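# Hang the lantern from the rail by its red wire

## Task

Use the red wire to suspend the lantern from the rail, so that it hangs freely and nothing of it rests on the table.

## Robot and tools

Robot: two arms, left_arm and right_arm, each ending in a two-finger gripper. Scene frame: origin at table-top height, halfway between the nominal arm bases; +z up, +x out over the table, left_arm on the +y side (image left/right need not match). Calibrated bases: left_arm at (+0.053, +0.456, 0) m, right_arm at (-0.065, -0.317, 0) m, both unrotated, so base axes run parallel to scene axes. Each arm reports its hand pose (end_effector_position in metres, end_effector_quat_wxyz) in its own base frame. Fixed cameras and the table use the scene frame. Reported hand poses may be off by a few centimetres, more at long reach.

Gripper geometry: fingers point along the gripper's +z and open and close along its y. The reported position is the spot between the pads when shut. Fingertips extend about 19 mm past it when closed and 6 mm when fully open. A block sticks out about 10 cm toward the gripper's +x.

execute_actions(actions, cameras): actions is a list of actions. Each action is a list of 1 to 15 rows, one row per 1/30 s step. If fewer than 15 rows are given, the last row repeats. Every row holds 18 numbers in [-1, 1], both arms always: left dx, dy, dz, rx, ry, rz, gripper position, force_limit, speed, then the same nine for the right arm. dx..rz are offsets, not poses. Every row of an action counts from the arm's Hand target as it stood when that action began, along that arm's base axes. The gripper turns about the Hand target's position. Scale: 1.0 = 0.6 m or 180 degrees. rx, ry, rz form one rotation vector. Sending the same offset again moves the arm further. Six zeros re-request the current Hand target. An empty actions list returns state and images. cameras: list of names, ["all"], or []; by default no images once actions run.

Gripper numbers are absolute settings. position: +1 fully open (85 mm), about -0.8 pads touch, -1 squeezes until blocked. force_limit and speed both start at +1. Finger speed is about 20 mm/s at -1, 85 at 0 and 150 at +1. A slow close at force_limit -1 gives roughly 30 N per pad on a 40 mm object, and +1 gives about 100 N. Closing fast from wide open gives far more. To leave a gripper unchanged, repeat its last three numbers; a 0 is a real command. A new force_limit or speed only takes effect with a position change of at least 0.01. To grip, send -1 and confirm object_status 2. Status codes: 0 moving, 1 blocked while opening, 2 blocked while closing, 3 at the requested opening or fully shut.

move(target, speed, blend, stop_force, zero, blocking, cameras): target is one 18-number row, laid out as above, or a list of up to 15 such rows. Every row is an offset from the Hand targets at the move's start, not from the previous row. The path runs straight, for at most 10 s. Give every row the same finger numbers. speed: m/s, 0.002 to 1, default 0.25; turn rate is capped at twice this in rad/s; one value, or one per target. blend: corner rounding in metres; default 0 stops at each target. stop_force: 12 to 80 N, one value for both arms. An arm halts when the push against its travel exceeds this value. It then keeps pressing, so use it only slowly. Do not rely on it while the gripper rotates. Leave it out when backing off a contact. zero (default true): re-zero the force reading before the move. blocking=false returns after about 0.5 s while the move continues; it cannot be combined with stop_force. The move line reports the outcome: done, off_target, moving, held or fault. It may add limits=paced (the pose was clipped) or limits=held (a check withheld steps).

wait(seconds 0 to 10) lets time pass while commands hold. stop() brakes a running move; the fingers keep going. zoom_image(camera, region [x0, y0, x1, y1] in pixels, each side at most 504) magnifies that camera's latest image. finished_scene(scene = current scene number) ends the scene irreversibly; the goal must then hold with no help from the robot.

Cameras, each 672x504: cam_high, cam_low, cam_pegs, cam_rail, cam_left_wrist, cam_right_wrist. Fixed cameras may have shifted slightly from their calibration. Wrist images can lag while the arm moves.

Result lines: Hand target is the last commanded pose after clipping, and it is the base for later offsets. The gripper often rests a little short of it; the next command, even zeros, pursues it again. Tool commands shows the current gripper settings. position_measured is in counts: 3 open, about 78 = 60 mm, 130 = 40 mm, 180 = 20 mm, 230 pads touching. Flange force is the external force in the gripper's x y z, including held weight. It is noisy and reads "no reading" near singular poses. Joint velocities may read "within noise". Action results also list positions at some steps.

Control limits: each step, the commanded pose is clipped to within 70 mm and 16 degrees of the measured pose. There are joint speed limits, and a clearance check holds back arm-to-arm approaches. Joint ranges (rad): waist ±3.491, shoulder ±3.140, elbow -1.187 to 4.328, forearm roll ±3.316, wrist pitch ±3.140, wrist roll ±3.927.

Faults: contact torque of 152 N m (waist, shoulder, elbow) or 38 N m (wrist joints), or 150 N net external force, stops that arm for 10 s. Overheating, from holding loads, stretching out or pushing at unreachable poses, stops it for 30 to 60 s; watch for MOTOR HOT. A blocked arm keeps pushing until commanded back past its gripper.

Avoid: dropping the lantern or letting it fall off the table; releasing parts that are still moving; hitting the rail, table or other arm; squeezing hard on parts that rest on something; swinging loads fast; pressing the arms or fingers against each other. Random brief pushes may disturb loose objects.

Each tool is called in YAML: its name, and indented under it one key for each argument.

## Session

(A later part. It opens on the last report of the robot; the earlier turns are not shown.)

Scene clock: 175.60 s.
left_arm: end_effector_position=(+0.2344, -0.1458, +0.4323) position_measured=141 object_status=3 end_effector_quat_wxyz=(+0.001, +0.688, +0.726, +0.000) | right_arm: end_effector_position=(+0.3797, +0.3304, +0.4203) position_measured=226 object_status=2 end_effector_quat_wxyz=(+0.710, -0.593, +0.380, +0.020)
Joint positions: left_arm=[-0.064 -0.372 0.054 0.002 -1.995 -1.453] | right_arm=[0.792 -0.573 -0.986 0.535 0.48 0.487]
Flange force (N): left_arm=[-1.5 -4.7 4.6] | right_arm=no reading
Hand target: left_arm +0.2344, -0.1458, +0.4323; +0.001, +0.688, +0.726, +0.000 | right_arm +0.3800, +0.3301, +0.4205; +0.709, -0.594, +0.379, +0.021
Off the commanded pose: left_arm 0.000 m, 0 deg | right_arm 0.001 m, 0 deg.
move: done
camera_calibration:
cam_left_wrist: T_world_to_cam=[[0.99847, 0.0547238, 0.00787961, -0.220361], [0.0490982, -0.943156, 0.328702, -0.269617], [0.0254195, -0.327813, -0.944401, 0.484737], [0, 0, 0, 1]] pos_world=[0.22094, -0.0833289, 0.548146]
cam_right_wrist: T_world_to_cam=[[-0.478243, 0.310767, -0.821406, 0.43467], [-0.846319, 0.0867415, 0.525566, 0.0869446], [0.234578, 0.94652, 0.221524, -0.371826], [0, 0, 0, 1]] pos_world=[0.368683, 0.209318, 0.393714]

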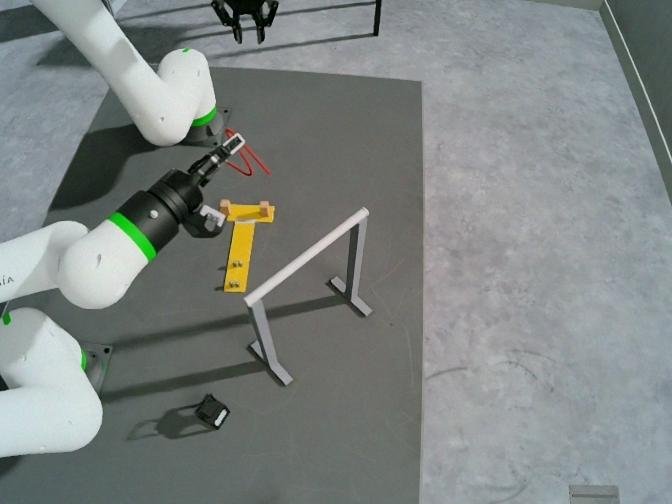

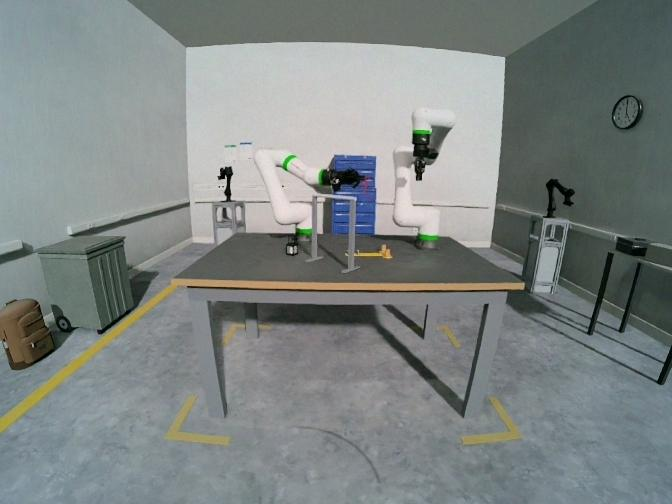

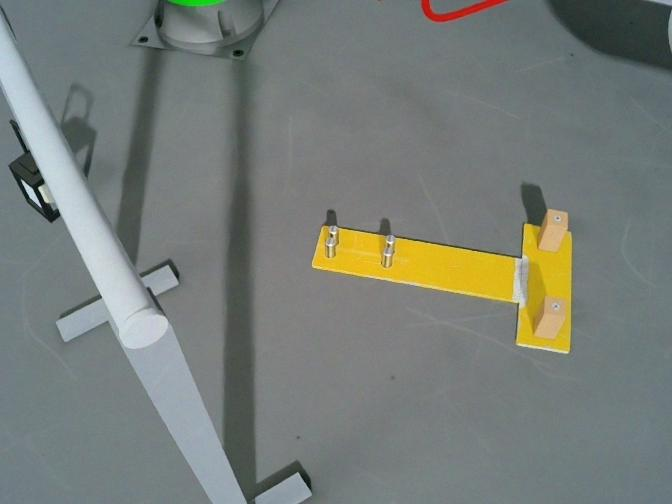

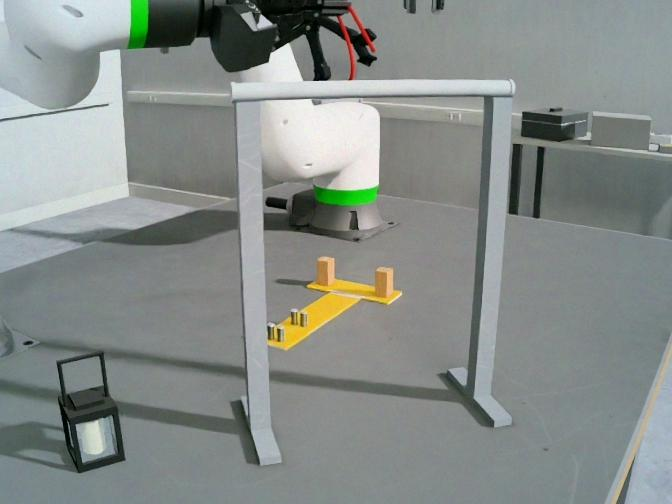

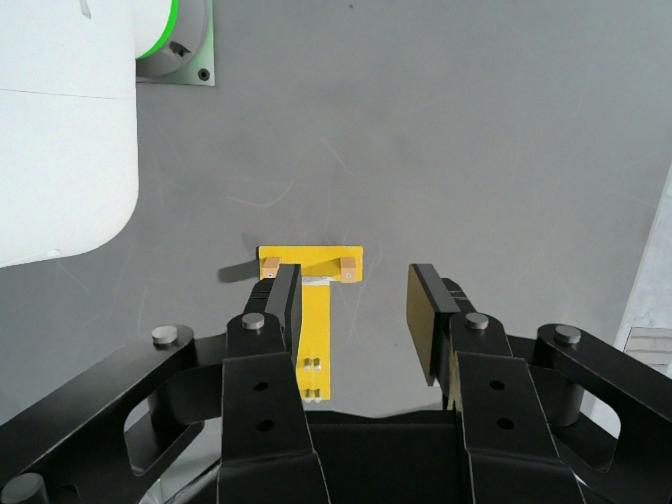

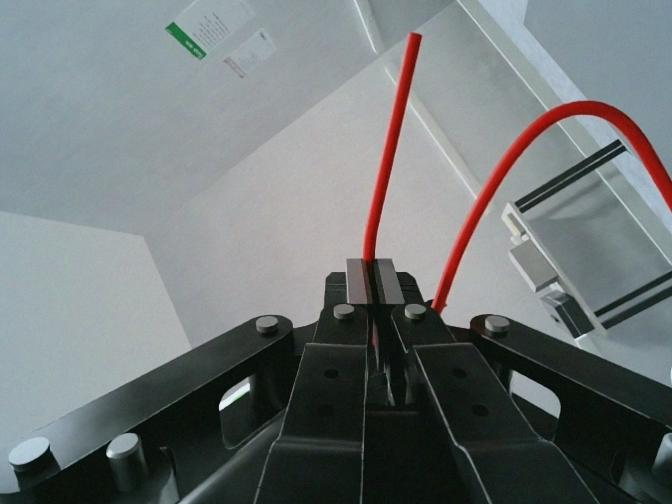

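move:
  target:
    - [0,0,0.213,0,0,-0.685,-0.1,-0.5,-1,0,0,0,0,0,0,-1,0,-1]
    - [0.1227,-0.507,0.213,0,0,-0.685,-0.1,-0.5,-1,0,0,0,0,0,0,-1,0,-1]
  speed: 0.4
  cameras: ["cam_left_wrist","cam_high"]

Scene clock: 181.80 s.
left_arm: end_effector_position=(+0.3073, -0.4489, +0.5584) position_measured=141 object_status=3 end_effector_quat_wxyz=(+0.042, +0.963, -0.260, +0.045) | right_arm: end_effector_position=(+0.3797, +0.3304, +0.4203) position_measured=226 object_status=2 end_effector_quat_wxyz=(+0.710, -0.593, +0.380, +0.020)
Joint positions: left_arm=[-0.707 0.602 1.519 0.054 -2.368 -2.922] | right_arm=[0.792 -0.573 -0.986 0.535 0.48 0.487]
Flange force (N): no reading
Hand target: left_arm +0.3080, -0.4500, +0.5601; +0.000, +0.965, -0.261, -0.001 | right_arm +0.3797, +0.3304, +0.4203; +0.710, -0.593, +0.380, +0.020 (not the last commanded pose)
Off the commanded pose: left_arm 0.002 m, 7 deg | right_arm 0.001 m, 0 deg.
elbow stopped short (left arm): the move would have taken joint 3 (elbow) straighter than the controller allows.
move: off_target (left_arm); limits=paced
camera_calibration:
cam_left_wrist: T_world_to_cam=[[-0.504651, -0.860897, 0.0646806, -0.258501], [-0.834045, 0.505512, 0.220966, 0.381322], [-0.222926, 0.0575643, -0.973134, 0.767946], [0, 0, 0, 1]] pos_world=[0.358782, -0.459512, 0.679775]
Images, in order (width x height): cam_high 672x504, cam_left_wrist 672x504.

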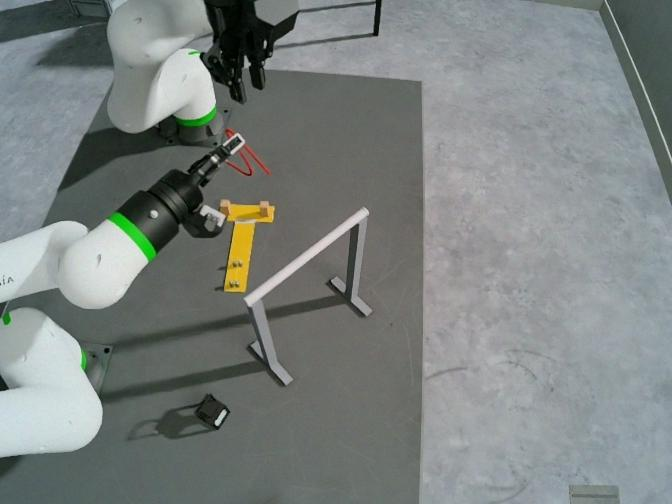

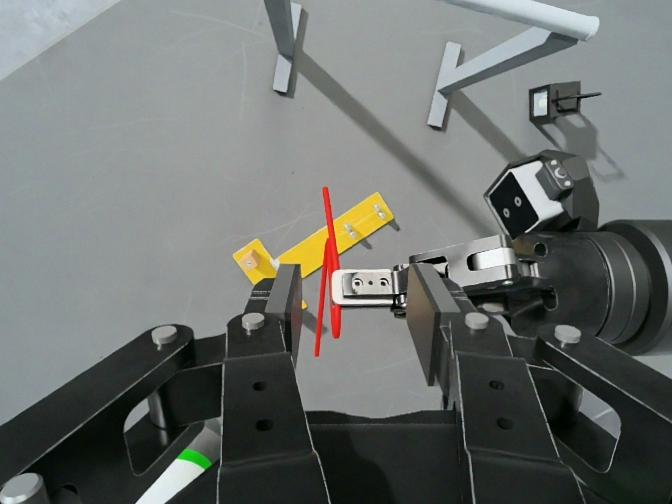

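move:
  target: [0,0,-0.1,0,0,0,-0.1,-0.5,-1,0,0,0,0,0,0,-1,0,-1]
  speed: 0.25
  cameras: ["cam_left_wrist"]

Scene clock: 185.00 s.
left_arm: end_effector_position=(+0.3080, -0.4500, +0.5001) position_measured=141 object_status=3 end_effector_quat_wxyz=(+0.000, +0.965, -0.261, -0.001) | right_arm: end_effector_position=(+0.3797, +0.3304, +0.4203) position_measured=226 object_status=2 end_effector_quat_wxyz=(+0.710, -0.593, +0.380, +0.020)
Joint positions: left_arm=[-0.729 0.485 1.147 0.002 -2.235 -2.94] | right_arm=[0.792 -0.573 -0.986 0.535 0.48 0.487]
Flange force (N): no reading
Hand target: left_arm +0.3080, -0.4500, +0.5001; +0.000, +0.965, -0.261, -0.001 | right_arm +0.3797, +0.3304, +0.4203; +0.710, -0.593, +0.380, +0.020
Off the commanded pose: left_arm 0.000 m, 0 deg | right_arm 0.000 m, 0 deg.
move: done
camera_calibration:
cam_left_wrist: T_world_to_cam=[[-0.502485, -0.86455, 0.00782701, -0.229113], [-0.81521, 0.476785, 0.328799, 0.322635], [-0.287995, 0.158836, -0.944367, 0.762664], [0, 0, 0, 1]] pos_world=[0.367533, -0.473046, 0.615946]
Images, in order (width x height): cam_left_wrist 672x504.

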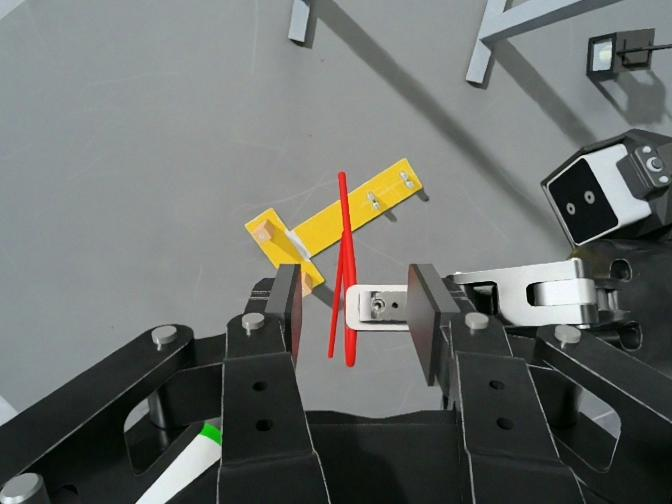

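move:
  target: [0,0,-0.1,0,0,0,-0.1,-0.5,-1,0,0,0,0,0,0,-1,0,-1]
  speed: 0.15
  cameras: ["cam_left_wrist","cam_rail","cam_pegs"]

Scene clock: 186.67 s.
left_arm: end_effector_position=(+0.3080, -0.4500, +0.4401) position_measured=141 object_status=3 end_effector_quat_wxyz=(+0.000, +0.965, -0.261, -0.001) | right_arm: end_effector_position=(+0.3797, +0.3304, +0.4203) position_measured=226 object_status=2 end_effector_quat_wxyz=(+0.710, -0.593, +0.380, +0.020)
Joint positions: left_arm=[-0.729 0.35 0.787 0.002 -2.009 -2.94] | right_arm=[0.792 -0.573 -0.986 0.535 0.48 0.487]
Flange force (N): left_arm=[-10.9 -3.1 8.3] | right_arm=no reading
Hand target: left_arm +0.3080, -0.4500, +0.4401; +0.000, +0.965, -0.261, -0.001 | right_arm +0.3797, +0.3304, +0.4203; +0.710, -0.593, +0.380, +0.020
Off the commanded pose: left_arm 0.000 m, 0 deg | right_arm 0.000 m, 0 deg.
move: done
camera_calibration:
cam_left_wrist: T_world_to_cam=[[-0.502348, -0.86463, 0.00786228, -0.228751], [-0.815293, 0.476673, 0.328756, 0.342364], [-0.288, 0.15874, -0.944382, 0.705966], [0, 0, 0, 1]] pos_world=[0.367532, -0.473045, 0.555946]
Images, in order (width x height): cam_pegs 672x504, cam_rail 672x504, cam_left_wrist 672x504.

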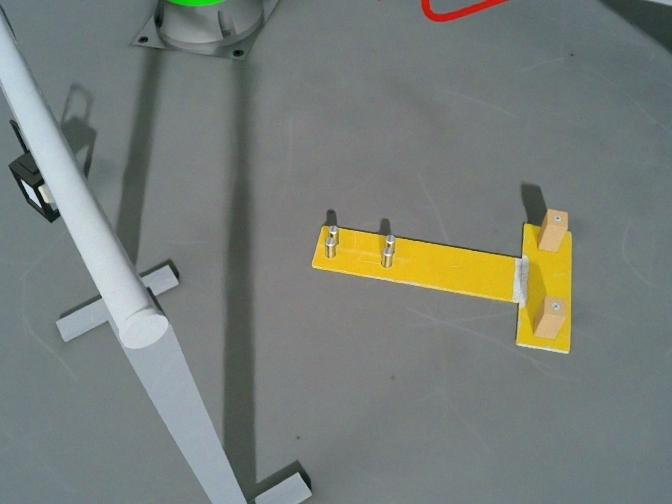

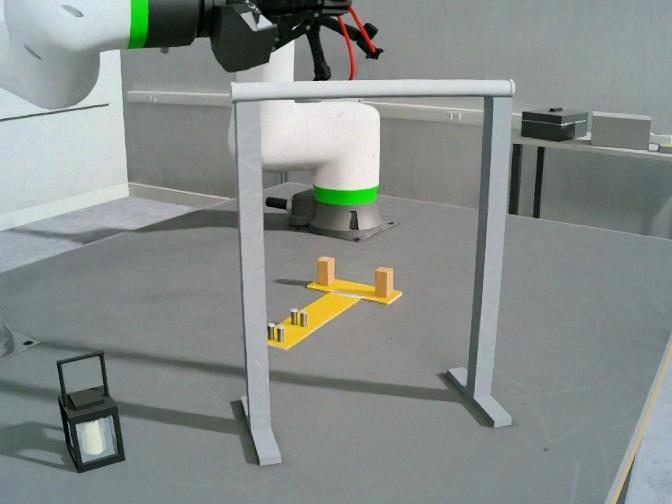

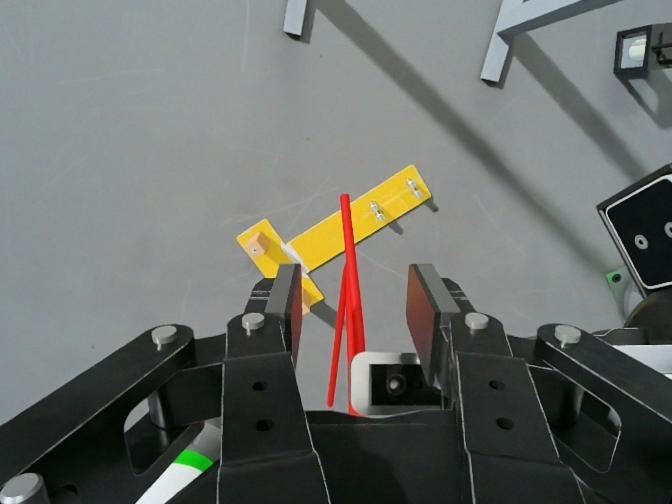

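move:
  target: [0,0,-0.09,0,0,0,-0.1,-0.5,-1,0,0,0,0,0,0,-1,0,-1]
  speed: 0.06
  stop_force: 15
  cameras: ["cam_left_wrist","cam_rail","cam_high"]

Scene clock: 188.47 s.
left_arm: end_effector_position=(+0.3079, -0.4500, +0.4264) position_measured=141 object_status=3 end_effector_quat_wxyz=(+0.000, +0.965, -0.261, -0.001) | right_arm: end_effector_position=(+0.3797, +0.3304, +0.4203) position_measured=226 object_status=2 end_effector_quat_wxyz=(+0.710, -0.593, +0.380, +0.020)
Joint positions: left_arm=[-0.729 0.332 0.728 0.002 -1.969 -2.94] | right_arm=[0.792 -0.573 -0.986 0.535 0.48 0.487]
Flange force (N): left_arm=[-11.0 -2.8 6.3] | right_arm=no reading
Hand target: left_arm +0.3079, -0.4500, +0.4264; +0.000, +0.965, -0.261, -0.001 (not the last commanded pose) | right_arm +0.3797, +0.3304, +0.4203; +0.710, -0.593, +0.380, +0.020
Off the commanded pose: left_arm 0.040 m, 0 deg | right_arm 0.000 m, 0 deg.
move: held (left_arm; a check stopped the path); limits=held
pose unreachable (left arm): on one or more control steps of this call, first in action 0 (counted from 0), this arm could not follow its commanded pose, so it was not sent that pose on those steps. It may still have moved: this result reports where it is.
cause: moving toward the commanded pose would bring a part of the arm too close to another arm (this arm's gripper and the right arm's gripper, 10 mm apart when this arm was first held).
camera_calibration:
cam_left_wrist: T_world_to_cam=[[-0.502504, -0.86454, 0.00779021, -0.228591], [-0.814981, 0.476668, 0.329535, 0.346379], [-0.288609, 0.159244, -0.944111, 0.693358], [0, 0, 0, 1]] pos_world=[0.367534, -0.473147, 0.542244]
Images, in order (width x height): cam_high 672x504, cam_rail 672x504, cam_left_wrist 672x504.

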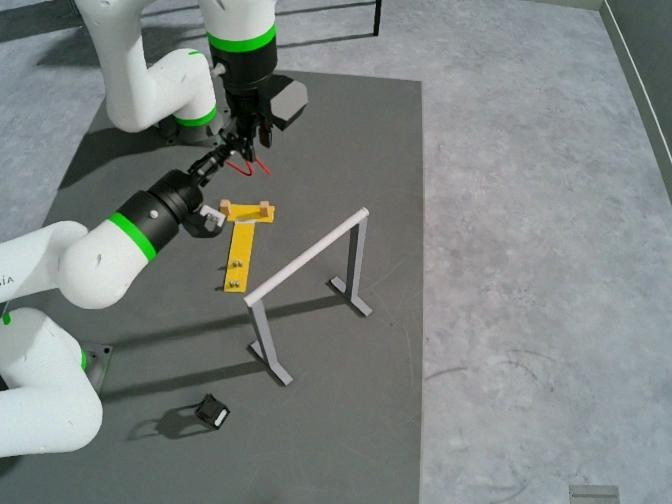

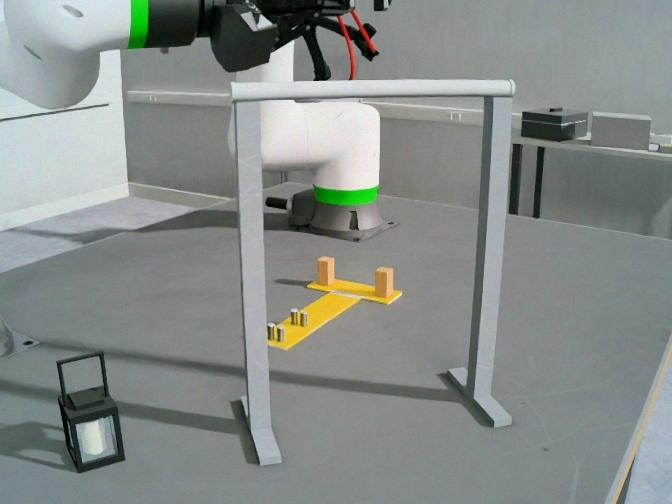

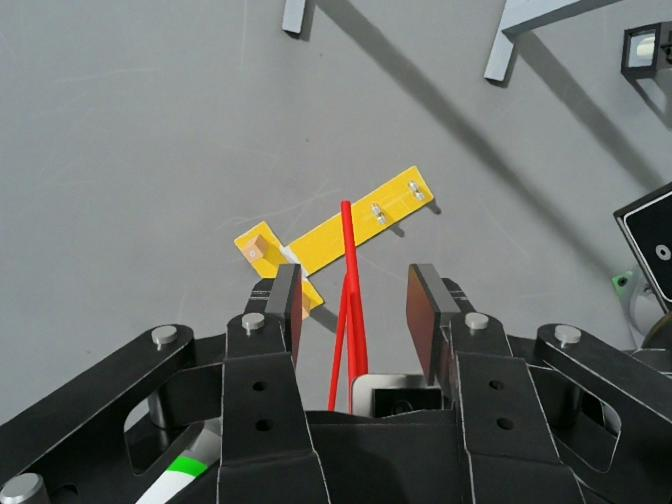

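move:
  target: [0.0158,-0.0092,0.05,0,0,0,-0.1,-0.5,-1,0,0,0,-0.0616,-0.1056,0,-1,0,-1]
  speed: 0.15

move:
  target: [0,0,-0.09,0,0,0,-0.1,-0.5,-1,0,0,0,0,0,0,-1,0,-1]
  speed: 0.06
  stop_force: 15
  cameras: ["cam_left_wrist","cam_rail","cam_high"]

Scene clock: 191.47 s.
left_arm: end_effector_position=(+0.3174, -0.4555, +0.4564) position_measured=141 object_status=3 end_effector_quat_wxyz=(+0.000, +0.965, -0.261, -0.001) | right_arm: end_effector_position=(+0.3797, +0.3303, +0.4203) position_measured=226 object_status=2 end_effector_quat_wxyz=(+0.702, -0.654, +0.257, -0.114)
Joint positions: left_arm=[-0.725 0.411 0.916 0.002 -2.077 -2.944] | right_arm=[0.779 -0.567 -0.99 0.553 0.501 0.858]
Flange force (N): no reading
Hand target: left_arm +0.3174, -0.4555, +0.4564; +0.000, +0.965, -0.261, -0.001 | right_arm +0.3797, +0.3304, +0.4203; +0.702, -0.654, +0.258, -0.115
Off the commanded pose: left_arm 0.000 m, 0 deg | right_arm 0.000 m, 0 deg.
move: done

stop_force needs force readings from the last 0.2 s for each arm that does not count as still, and left_arm is near a pose where its force cannot be read; nothing of the call was run

move:
  target: [0,0,-0.09,0,0,0,-0.1,-0.5,-1,0,0,0,0,0,0,-1,0,-1]
  speed: 0.06
  cameras: ["cam_left_wrist","cam_rail"]

Scene clock: 193.10 s.
left_arm: end_effector_position=(+0.3174, -0.4555, +0.4024) position_measured=141 object_status=3 end_effector_quat_wxyz=(+0.000, +0.965, -0.261, -0.001) | right_arm: end_effector_position=(+0.3797, +0.3303, +0.4203) position_measured=226 object_status=2 end_effector_quat_wxyz=(+0.702, -0.654, +0.257, -0.114)
Joint positions: left_arm=[-0.725 0.335 0.672 0.002 -1.91 -2.944] | right_arm=[0.779 -0.567 -0.99 0.553 0.501 0.858]
Flange force (N): left_arm=[-5.6 -0.3 2.3] | right_arm=no reading
Hand target: left_arm +0.3174, -0.4555, +0.4024; +0.000, +0.965, -0.261, -0.001 | right_arm +0.3797, +0.3303, +0.4203; +0.702, -0.654, +0.257, -0.114
Off the commanded pose: left_arm 0.000 m, 0 deg | right_arm 0.000 m, 0 deg.
move: done
camera_calibration:
cam_left_wrist: T_world_to_cam=[[-0.50253, -0.864526, 0.00770885, -0.228327], [-0.814967, 0.476661, 0.32958, 0.36462], [-0.288605, 0.159341, -0.944096, 0.674354], [0, 0, 0, 1]] pos_world=[0.377034, -0.478647, 0.518244]
Images, in order (width x height): cam_rail 672x504, cam_left_wrist 672x504.

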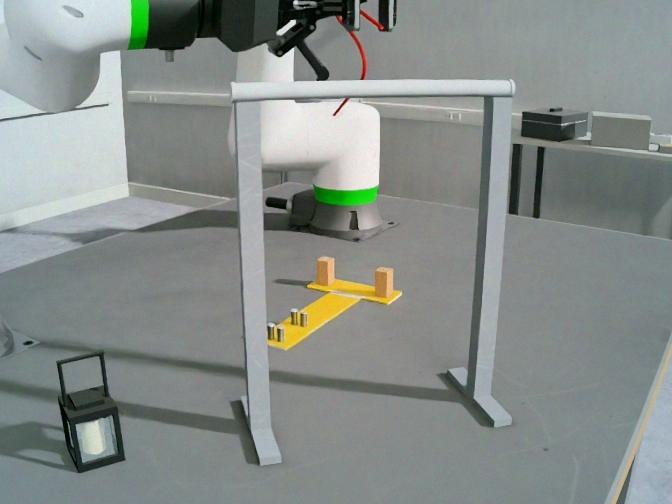

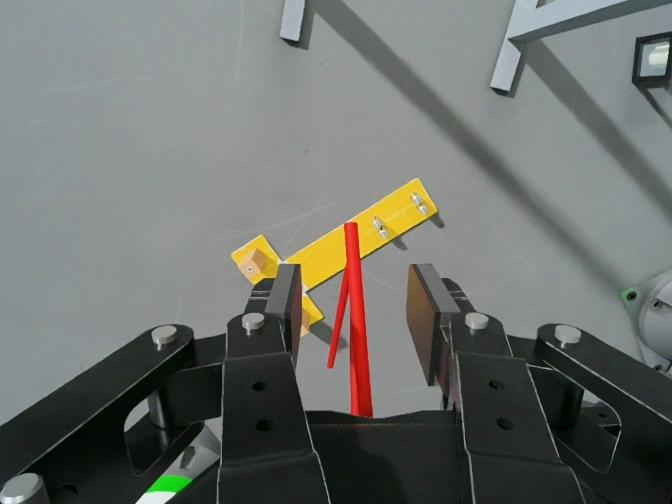

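move:
  target: [0,0,0,0,0,0,-1,-0.5,-1,0,0,0,0,0,0,-1,0,-1]
  cameras: ["cam_left_wrist"]

Scene clock: 195.40 s.
left_arm: end_effector_position=(+0.3174, -0.4555, +0.4024) position_measured=222 object_status=2 end_effector_quat_wxyz=(+0.000, +0.965, -0.261, -0.001) | right_arm: end_effector_position=(+0.3797, +0.3303, +0.4203) position_measured=226 object_status=2 end_effector_quat_wxyz=(+0.702, -0.654, +0.257, -0.114)
Joint positions: left_arm=[-0.725 0.335 0.672 0.002 -1.91 -2.944] | right_arm=[0.78 -0.567 -0.99 0.553 0.501 0.858]
Flange force (N): left_arm=[-10.6 2.0 6.6] | right_arm=no reading
Hand target: left_arm +0.3174, -0.4555, +0.4024; +0.000, +0.965, -0.261, -0.001 | right_arm +0.3797, +0.3303, +0.4203; +0.702, -0.654, +0.257, -0.114
Off the commanded pose: left_arm 0.000 m, 0 deg | right_arm 0.000 m, 0 deg.
move: done
camera_calibration:
cam_left_wrist: T_world_to_cam=[[-0.502505, -0.864539, 0.00779052, -0.228385], [-0.814981, 0.476669, 0.329535, 0.364652], [-0.288609, 0.159244, -0.944111, 0.674317], [0, 0, 0, 1]] pos_world=[0.377034, -0.478647, 0.518244]
Images, in order (width x height): cam_left_wrist 672x504.

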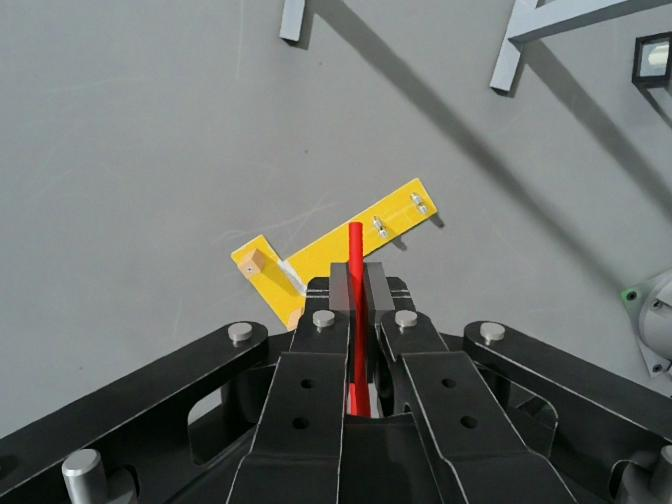

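move:
  target: [0,0,0,0,0,0,-0.7,0,-1,0,0,0,0,0,0,-1,0,-1]

move:
  target: [0,0,0,0,0,0,-1,0.1,-1,0,0,0,0,0,0,-1,0,-1]

move:
  target:
    - [0,0,0,0,0,0,-1,0.1,-1,0,0,0,0,0,0,-0.4,0,-1]
    - [0,0,0,0,0,0,-1,0.1,-1,-0.126,-0.215,0,0,0,0,-0.4,0,-1]
  speed: 0.15
  cameras: ["all"]

Scene clock: 196.47 s.
left_arm: end_effector_position=(+0.3174, -0.4555, +0.4024) position_measured=217 object_status=3 end_effector_quat_wxyz=(+0.000, +0.965, -0.261, -0.001) | right_arm: end_effector_position=(+0.3797, +0.3303, +0.4203) position_measured=226 object_status=2 end_effector_quat_wxyz=(+0.702, -0.654, +0.257, -0.114)
Joint positions: left_arm=[-0.725 0.335 0.672 0.002 -1.91 -2.944] | right_arm=[0.78 -0.567 -0.99 0.553 0.501 0.858]
Flange force (N): left_arm=[-11.7 -2.7 6.8] | right_arm=no reading
Hand target: left_arm +0.3174, -0.4555, +0.4024; +0.000, +0.965, -0.261, -0.001 | right_arm +0.3797, +0.3303, +0.4203; +0.702, -0.654, +0.257, -0.114
Off the commanded pose: left_arm 0.000 m, 0 deg | right_arm 0.000 m, 0 deg.
move: done

Scene clock: 197.10 s.
left_arm: end_effector_position=(+0.3174, -0.4555, +0.4024) position_measured=225 object_status=0 end_effector_quat_wxyz=(+0.000, +0.965, -0.261, -0.001) | right_arm: end_effector_position=(+0.3797, +0.3303, +0.4203) position_measured=226 object_status=2 end_effector_quat_wxyz=(+0.702, -0.654, +0.257, -0.114)
Joint positions: left_arm=[-0.725 0.335 0.672 0.002 -1.91 -2.944] | right_arm=[0.78 -0.567 -0.99 0.553 0.501 0.858]
Flange force (N): left_arm=[-11.6 2.1 5.7] | right_arm=no reading
Hand target: left_arm +0.3174, -0.4555, +0.4024; +0.000, +0.965, -0.261, -0.001 | right_arm +0.3797, +0.3303, +0.4203; +0.702, -0.654, +0.257, -0.114
Off the commanded pose: left_arm 0.000 m, 0 deg | right_arm 0.000 m, 0 deg.
move: done

Scene clock: 201.43 s.
left_arm: end_effector_position=(+0.3174, -0.4555, +0.4024) position_measured=225 object_status=2 end_effector_quat_wxyz=(+0.000, +0.965, -0.261, -0.001) | right_arm: end_effector_position=(+0.3027, +0.2024, +0.4203) position_measured=179 object_status=3 end_effector_quat_wxyz=(+0.698, -0.642, +0.284, -0.142)
Joint positions: left_arm=[-0.725 0.335 0.672 0.002 -1.91 -2.944] | right_arm=[0.964 -1.26 -1.028 0.05 -0.218 1.306]
Flange force (N): left_arm=[-11.6 -2.6 6.7] | right_arm=no reading
Hand target: left_arm +0.3174, -0.4555, +0.4024; +0.000, +0.965, -0.261, -0.001 | right_arm +0.3041, +0.2013, +0.4203; +0.702, -0.654, +0.257, -0.114
Off the commanded pose: left_arm 0.000 m, 0 deg | right_arm 0.002 m, 5 deg.
move: off_target (right_arm)
camera_calibration:
cam_left_wrist: T_world_to_cam=[[-0.502504, -0.86454, 0.00779021, -0.228386], [-0.814981, 0.476668, 0.329535, 0.364652], [-0.288609, 0.159244, -0.944111, 0.674317], [0, 0, 0, 1]] pos_world=[0.377034, -0.478647, 0.518244]
cam_right_wrist: T_world_to_cam=[[-0.16603, 0.152581, -0.974245, 0.439355], [-0.95169, 0.233991, 0.198833, 0.172205], [0.258302, 0.960191, 0.106361, -0.194209], [0, 0, 0, 1]] pos_world=[0.286996, 0.0791466, 0.414455]

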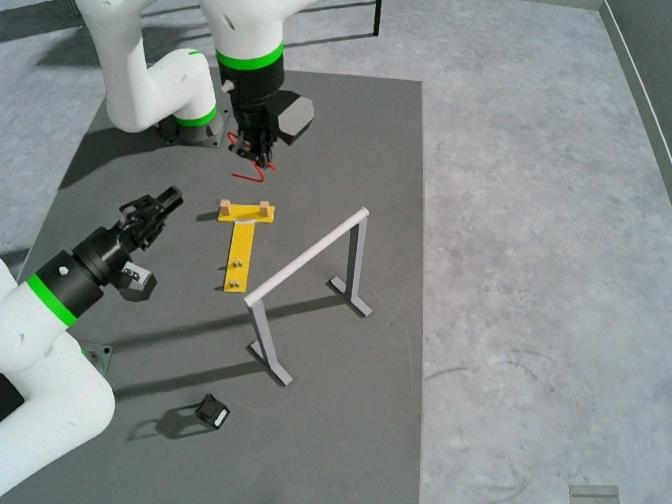

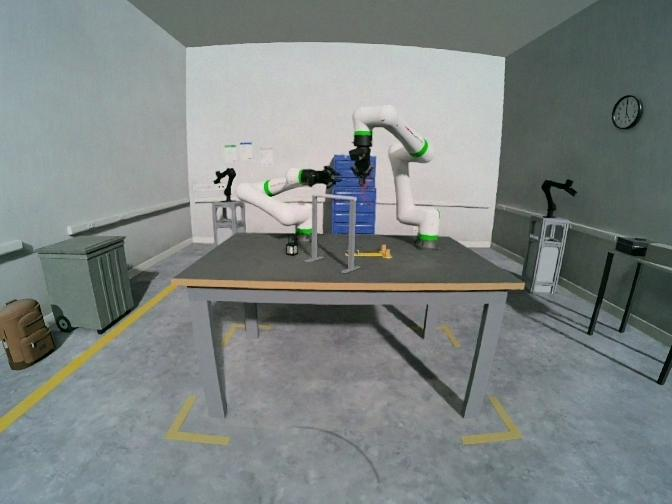

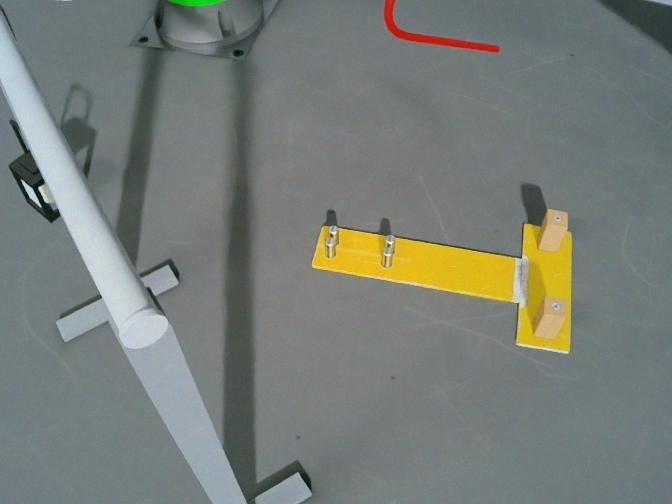

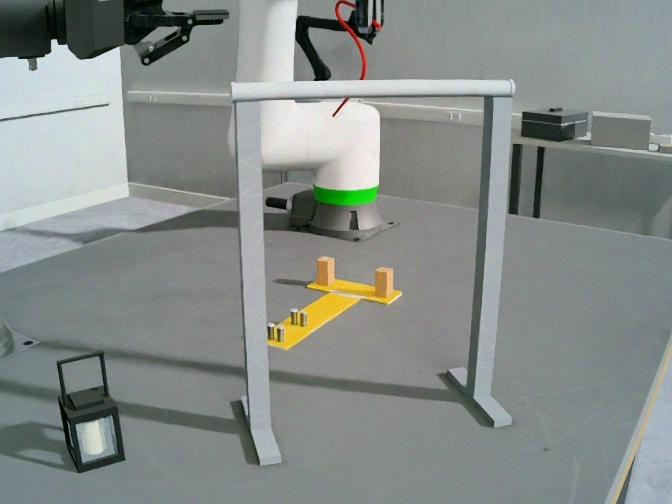

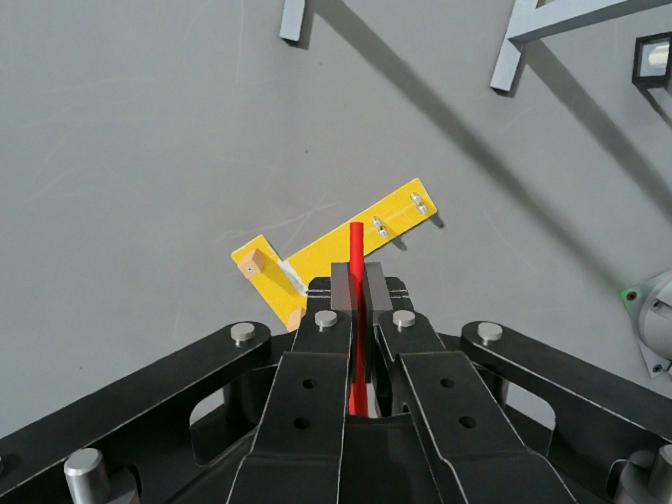

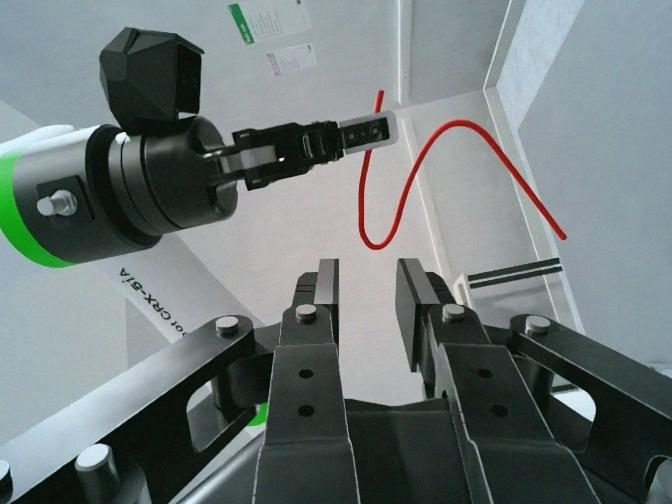

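move:
  target: [0,0,0,0,0,0,-1,0.1,-1,-0.08,-0.2,0,-0.0364,-0.0624,0,-0.4,0,-1]
  speed: 0.3

move:
  target: [0,0,0,0,0,0,-1,0.1,-1,0,-0.1,0,-0.431,0.252,0,1,0,-1]
  speed: 0.4

Scene clock: 205.87 s.
left_arm: end_effector_position=(+0.3174, -0.4555, +0.4024) position_measured=225 object_status=2 end_effector_quat_wxyz=(+0.000, +0.965, -0.261, -0.001) | right_arm: end_effector_position=(+0.2567, +0.0824, +0.4202) position_measured=179 object_status=3 end_effector_quat_wxyz=(+0.673, -0.670, +0.217, -0.226)
Joint positions: left_arm=[-0.725 0.335 0.672 0.002 -1.91 -2.944] | right_arm=[1.281 -1.873 -1.05 0.46 -0.869 1.275]
Flange force (N): left_arm=[-10.5 -2.9 5.8] | right_arm=no reading
Flange force when the fault began (N): right_arm=no reading
Hand target: left_arm +0.3174, -0.4555, +0.4024; +0.000, +0.965, -0.261, -0.001 | right_arm +0.2567, +0.0824, +0.4202; +0.673, -0.670, +0.217, -0.226 (not the last commanded pose)
Tool commands: left_gripper/position=-1.0 left_gripper/force_limit=+0.1 left_gripper/speed=-1.0 right_gripper/position=-0.396078 right_gripper/force_limit=+0.003922 right_gripper/speed=-1.0
Off the commanded pose: left_arm 0.000 m, 0 deg | right_arm 0.001 m, 6 deg.
FORCE FAULT: contact force on the right arm reached its limit, and that arm stopped. The contact can be on any part of that arm, not only on its tool. That arm's remaining commands of this call were not run. That arm is still stopped at the end of this call. That arm stays stopped for about 10 more seconds. Until then a move that you send moves the other arm only, and its call returns only when the move has ended. Once the stop has ended, the next robot result says so. If the stop ends while you think or write, that arm runs what you send next, counted from a new Hand target: where the arm stands when the stop ends. While its stop runs, that arm takes no new command, but its gripper still runs the gripper command that each later call begins with. Until it ends, the stop uses up actions while you think or wait. An arm that is not stopped still takes commands.
move: fault (right_arm)

not run: an earlier result of this reply reported a stop or a fault. Calls in your next reply go to the robot.

wait:
  seconds: 10
  cameras: ["cam_high","cam_low","cam_rail"]

Scene clock: 216.27 s.
left_arm: end_effector_position=(+0.3174, -0.4555, +0.4024) position_measured=225 object_status=2 end_effector_quat_wxyz=(+0.000, +0.965, -0.261, -0.001) | right_arm: end_effector_position=(+0.2567, +0.0824, +0.4202) position_measured=179 object_status=3 end_effector_quat_wxyz=(+0.673, -0.670, +0.217, -0.226)
Joint positions: left_arm=[-0.725 0.335 0.672 0.002 -1.91 -2.944] | right_arm=[1.281 -1.873 -1.05 0.46 -0.869 1.275]
Flange force (N): left_arm=[-9.6 -3.1 6.1] | right_arm=no reading
Hand target: left_arm +0.3174, -0.4555, +0.4024; +0.000, +0.965, -0.261, -0.001 | right_arm +0.2567, +0.0824, +0.4202; +0.673, -0.670, +0.217, -0.226 (not the last commanded pose)
Tool commands: left_gripper/position=-1.0 left_gripper/force_limit=+0.1 left_gripper/speed=-1.0 right_gripper/position=-0.396078 right_gripper/force_limit=+0.003922 right_gripper/speed=-1.0
Off the commanded pose: left_arm 0.000 m, 0 deg | right_arm 0.001 m, 6 deg.
FORCE FAULT, CONTINUED: the right arm's stop, for the force fault that an earlier result reported, is over. The rest of the stop counts as 19 of the actions that you can send in this scene. That arm's target is now where it stood when the stop ended, not its last command. That arm accepts commands again.
wait: 10.00 s; at rest from the start
Images, in order (width x height): cam_high 672x504, cam_low 672x504, cam_rail 672x504.

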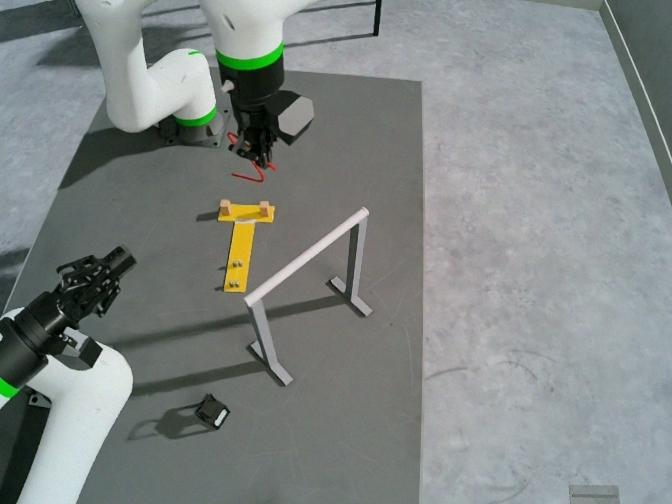

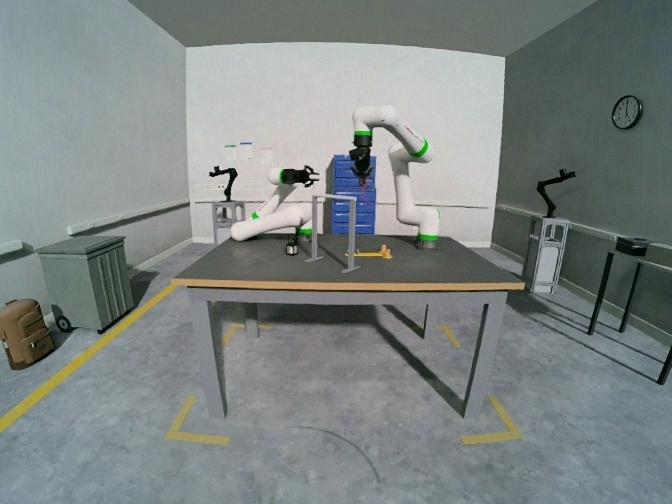

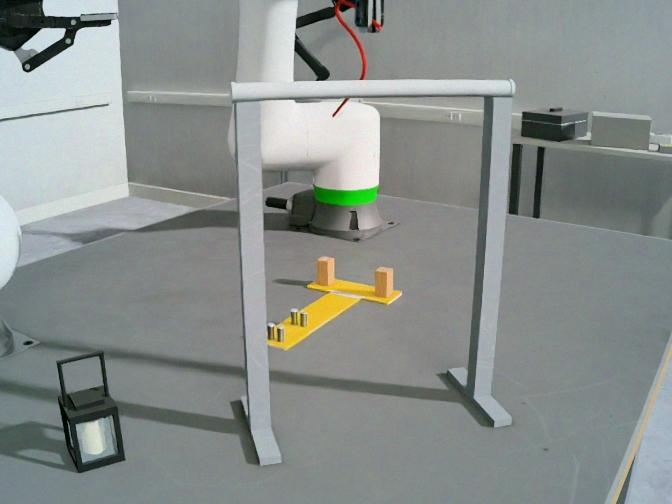

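move:
  target: [0,0,0,0,0,0,-1,0.1,-1,0.05,0.12,0.05,0,0,0,-0.4,0,-1]
  speed: 0.15

move:
  target: [0,0,0,0,0,0,-1,0.1,-1,0.03,0,0.05,-0.431,0.252,0,1,0,-1]
  speed: 0.3

Scene clock: 218.83 s.
left_arm: end_effector_position=(+0.3174, -0.4555, +0.4024) position_measured=225 object_status=2 end_effector_quat_wxyz=(+0.000, +0.965, -0.261, -0.001) | right_arm: end_effector_position=(+0.2855, +0.1552, +0.4504) position_measured=179 object_status=3 end_effector_quat_wxyz=(+0.670, -0.667, +0.226, -0.234)
Joint positions: left_arm=[-0.725 0.335 0.672 0.002 -1.91 -2.944] | right_arm=[0.977 -1.415 -0.985 0.168 -0.426 1.428]
Flange force (N): left_arm=[-9.9 -3.1 6.6] | right_arm=no reading
Hand target: left_arm +0.3174, -0.4555, +0.4024; +0.000, +0.965, -0.261, -0.001 | right_arm +0.2867, +0.1544, +0.4502; +0.673, -0.670, +0.217, -0.226
Off the commanded pose: left_arm 0.000 m, 0 deg | right_arm 0.001 m, 2 deg.
move: done

Scene clock: 222.43 s.
left_arm: end_effector_position=(+0.3174, -0.4555, +0.4024) position_measured=225 object_status=2 end_effector_quat_wxyz=(+0.000, +0.965, -0.261, -0.001) | right_arm: end_effector_position=(+0.3047, +0.1544, +0.4802) position_measured=3 object_status=0 end_effector_quat_wxyz=(+0.009, +0.965, -0.256, +0.053)
Joint positions: left_arm=[-0.725 0.335 0.672 0.002 -1.91 -2.944] | right_arm=[0.963 -0.206 0.254 0.117 -2.009 1.711]
Flange force (N): left_arm=[-9.8 -1.9 5.6] | right_arm=[-0.9 -7.2 -8.8]
Hand target: left_arm +0.3174, -0.4555, +0.4024; +0.000, +0.965, -0.261, -0.001 | right_arm +0.3047, +0.1544, +0.4802; +0.009, +0.965, -0.256, +0.053
Off the commanded pose: left_arm 0.000 m, 0 deg | right_arm 0.000 m, 0 deg.
move: done

move:
  target: [0,0,0,0,0,0,-1,0.1,-1,0,0,0,0.0142,0.0312,0,1,0,-1]
  speed: 0.4

move:
  target: [0,0,0,0,0,0,-1,0.1,-1,0.083,-0.33,-0.21,0,0,-0.656,1,0,-1]
  speed: 0.5
  cameras: ["cam_right_wrist","cam_high"]

Scene clock: 224.23 s.
left_arm: end_effector_position=(+0.3174, -0.4555, +0.4024) position_measured=225 object_status=2 end_effector_quat_wxyz=(+0.000, +0.965, -0.261, -0.001) | right_arm: end_effector_position=(+0.3047, +0.1544, +0.4802) position_measured=3 object_status=3 end_effector_quat_wxyz=(+0.000, +0.967, -0.256, +0.000)
Joint positions: left_arm=[-0.725 0.335 0.672 0.002 -1.91 -2.944] | right_arm=[0.859 -0.156 0.335 0 -2.061 1.764]
Flange force (N): left_arm=[-9.7 -2.7 6.5] | right_arm=[-1.5 -8.8 -11.2]
Hand target: left_arm +0.3174, -0.4555, +0.4024; +0.000, +0.965, -0.261, -0.001 | right_arm +0.3047, +0.1544, +0.4802; +0.000, +0.967, -0.256, +0.000
Off the commanded pose: left_arm 0.000 m, 0 deg | right_arm 0.000 m, 0 deg.
move: done

Scene clock: 226.97 s.
left_arm: end_effector_position=(+0.3174, -0.4555, +0.4024) position_measured=225 object_status=2 end_effector_quat_wxyz=(+0.000, +0.965, -0.261, -0.001) | right_arm: end_effector_position=(+0.3545, -0.0436, +0.3542) position_measured=3 object_status=3 end_effector_quat_wxyz=(+0.000, -0.278, +0.961, +0.000)
Joint positions: left_arm=[-0.725 0.335 0.672 0.002 -1.91 -2.944] | right_arm=[0.25 -0.22 -0.03 0 -1.761 0.313]
Flange force (N): left_arm=[-10.7 -2.7 6.6] | right_arm=[-8.7 -0.3 -7.2]
Hand target: left_arm +0.3174, -0.4555, +0.4024; +0.000, +0.965, -0.261, -0.001 | right_arm +0.3545, -0.0436, +0.3542; +0.000, -0.278, +0.961, +0.000
Off the commanded pose: left_arm 0.000 m, 0 deg | right_arm 0.000 m, 0 deg.
move: done
camera_calibration:
cam_right_wrist: T_world_to_cam=[[-0.525786, 0.850507, -0.0136575, 0.238816], [0.791803, 0.495236, 0.357475, -0.370546], [0.310799, 0.177142, -0.933823, 0.351314], [0, 0, 0, 1]] pos_world=[0.309777, -0.0818391, 0.463788]
Images, in order (width x height): cam_high 672x504, cam_right_wrist 672x504.

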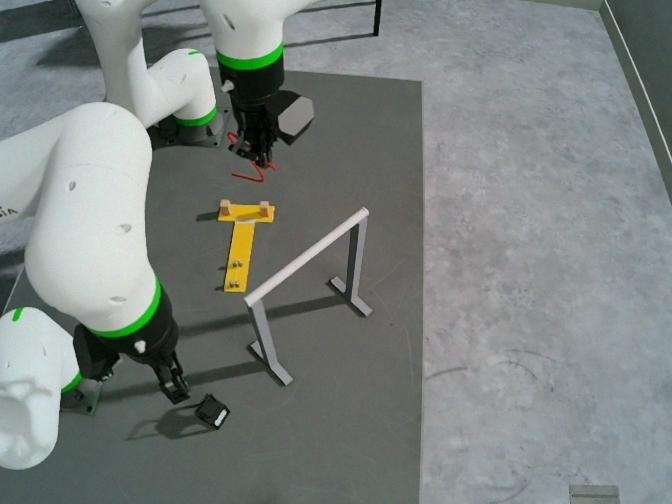

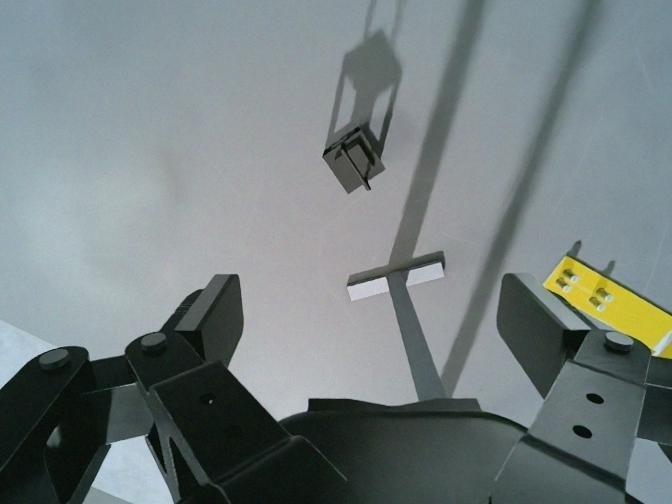

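zoom_image:
  camera: "cam_right_wrist"
  region: [300, 100, 420, 210]

Scaled by 4.200 from the camera's 672x504 image, which has a finer 960x720 frame.

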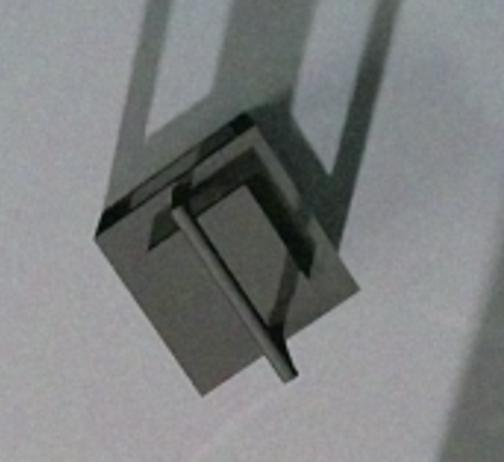

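move:
  target:
    - [0,0,0,0,0,0,-1,0.1,-1,-0.0042,0,-0.3,0,0,0.188,1,0,-1]
    - [0,0,0,0,0,0,-1,0.1,-1,-0.0042,0,-0.482,0,0,0.188,1,0,-1]
  speed: [0.3,0.06]
  stop_force: 15
  cameras: ["cam_right_wrist","cam_rail"]

Scene clock: 232.97 s.
left_arm: end_effector_position=(+0.3174, -0.4555, +0.4024) position_measured=225 object_status=2 end_effector_quat_wxyz=(+0.000, +0.965, -0.261, -0.001) | right_arm: end_effector_position=(+0.3519, -0.0436, +0.0650) position_measured=3 object_status=3 end_effector_quat_wxyz=(+0.000, -0.545, +0.838, +0.000)
Joint positions: left_arm=[-0.725 0.335 0.672 0.002 -1.91 -2.944] | right_arm=[0.252 -0.103 -0.628 0 -1.046 0.901]
Flange force (N): left_arm=[-11.3 -2.6 6.5] | right_arm=[-7.1 -7.2 -0.2]
Hand target: left_arm +0.3174, -0.4555, +0.4024; +0.000, +0.965, -0.261, -0.001 | right_arm +0.3519, -0.0436, +0.0650; +0.000, -0.545, +0.838, +0.000
Off the commanded pose: left_arm 0.000 m, 0 deg | right_arm 0.000 m, 0 deg.
move: done
camera_calibration:
cam_right_wrist: T_world_to_cam=[[-0.910253, 0.413825, -0.0137067, 0.349788], [0.382034, 0.852169, 0.357573, -0.105408], [0.159653, 0.320246, -0.933784, 0.14147], [0, 0, 0, 1]] pos_world=[0.336079, -0.100231, 0.174588]
Images, in order (width x height): cam_rail 672x504, cam_right_wrist 672x504.

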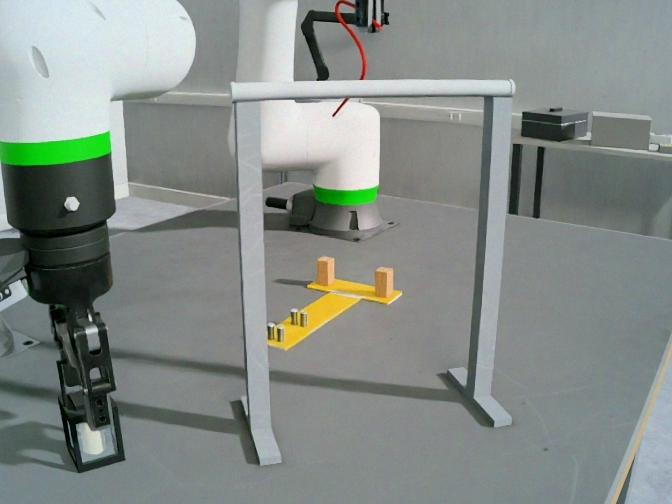

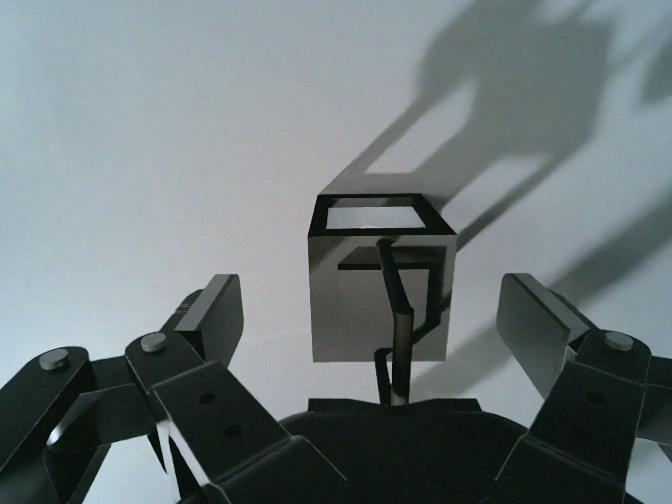

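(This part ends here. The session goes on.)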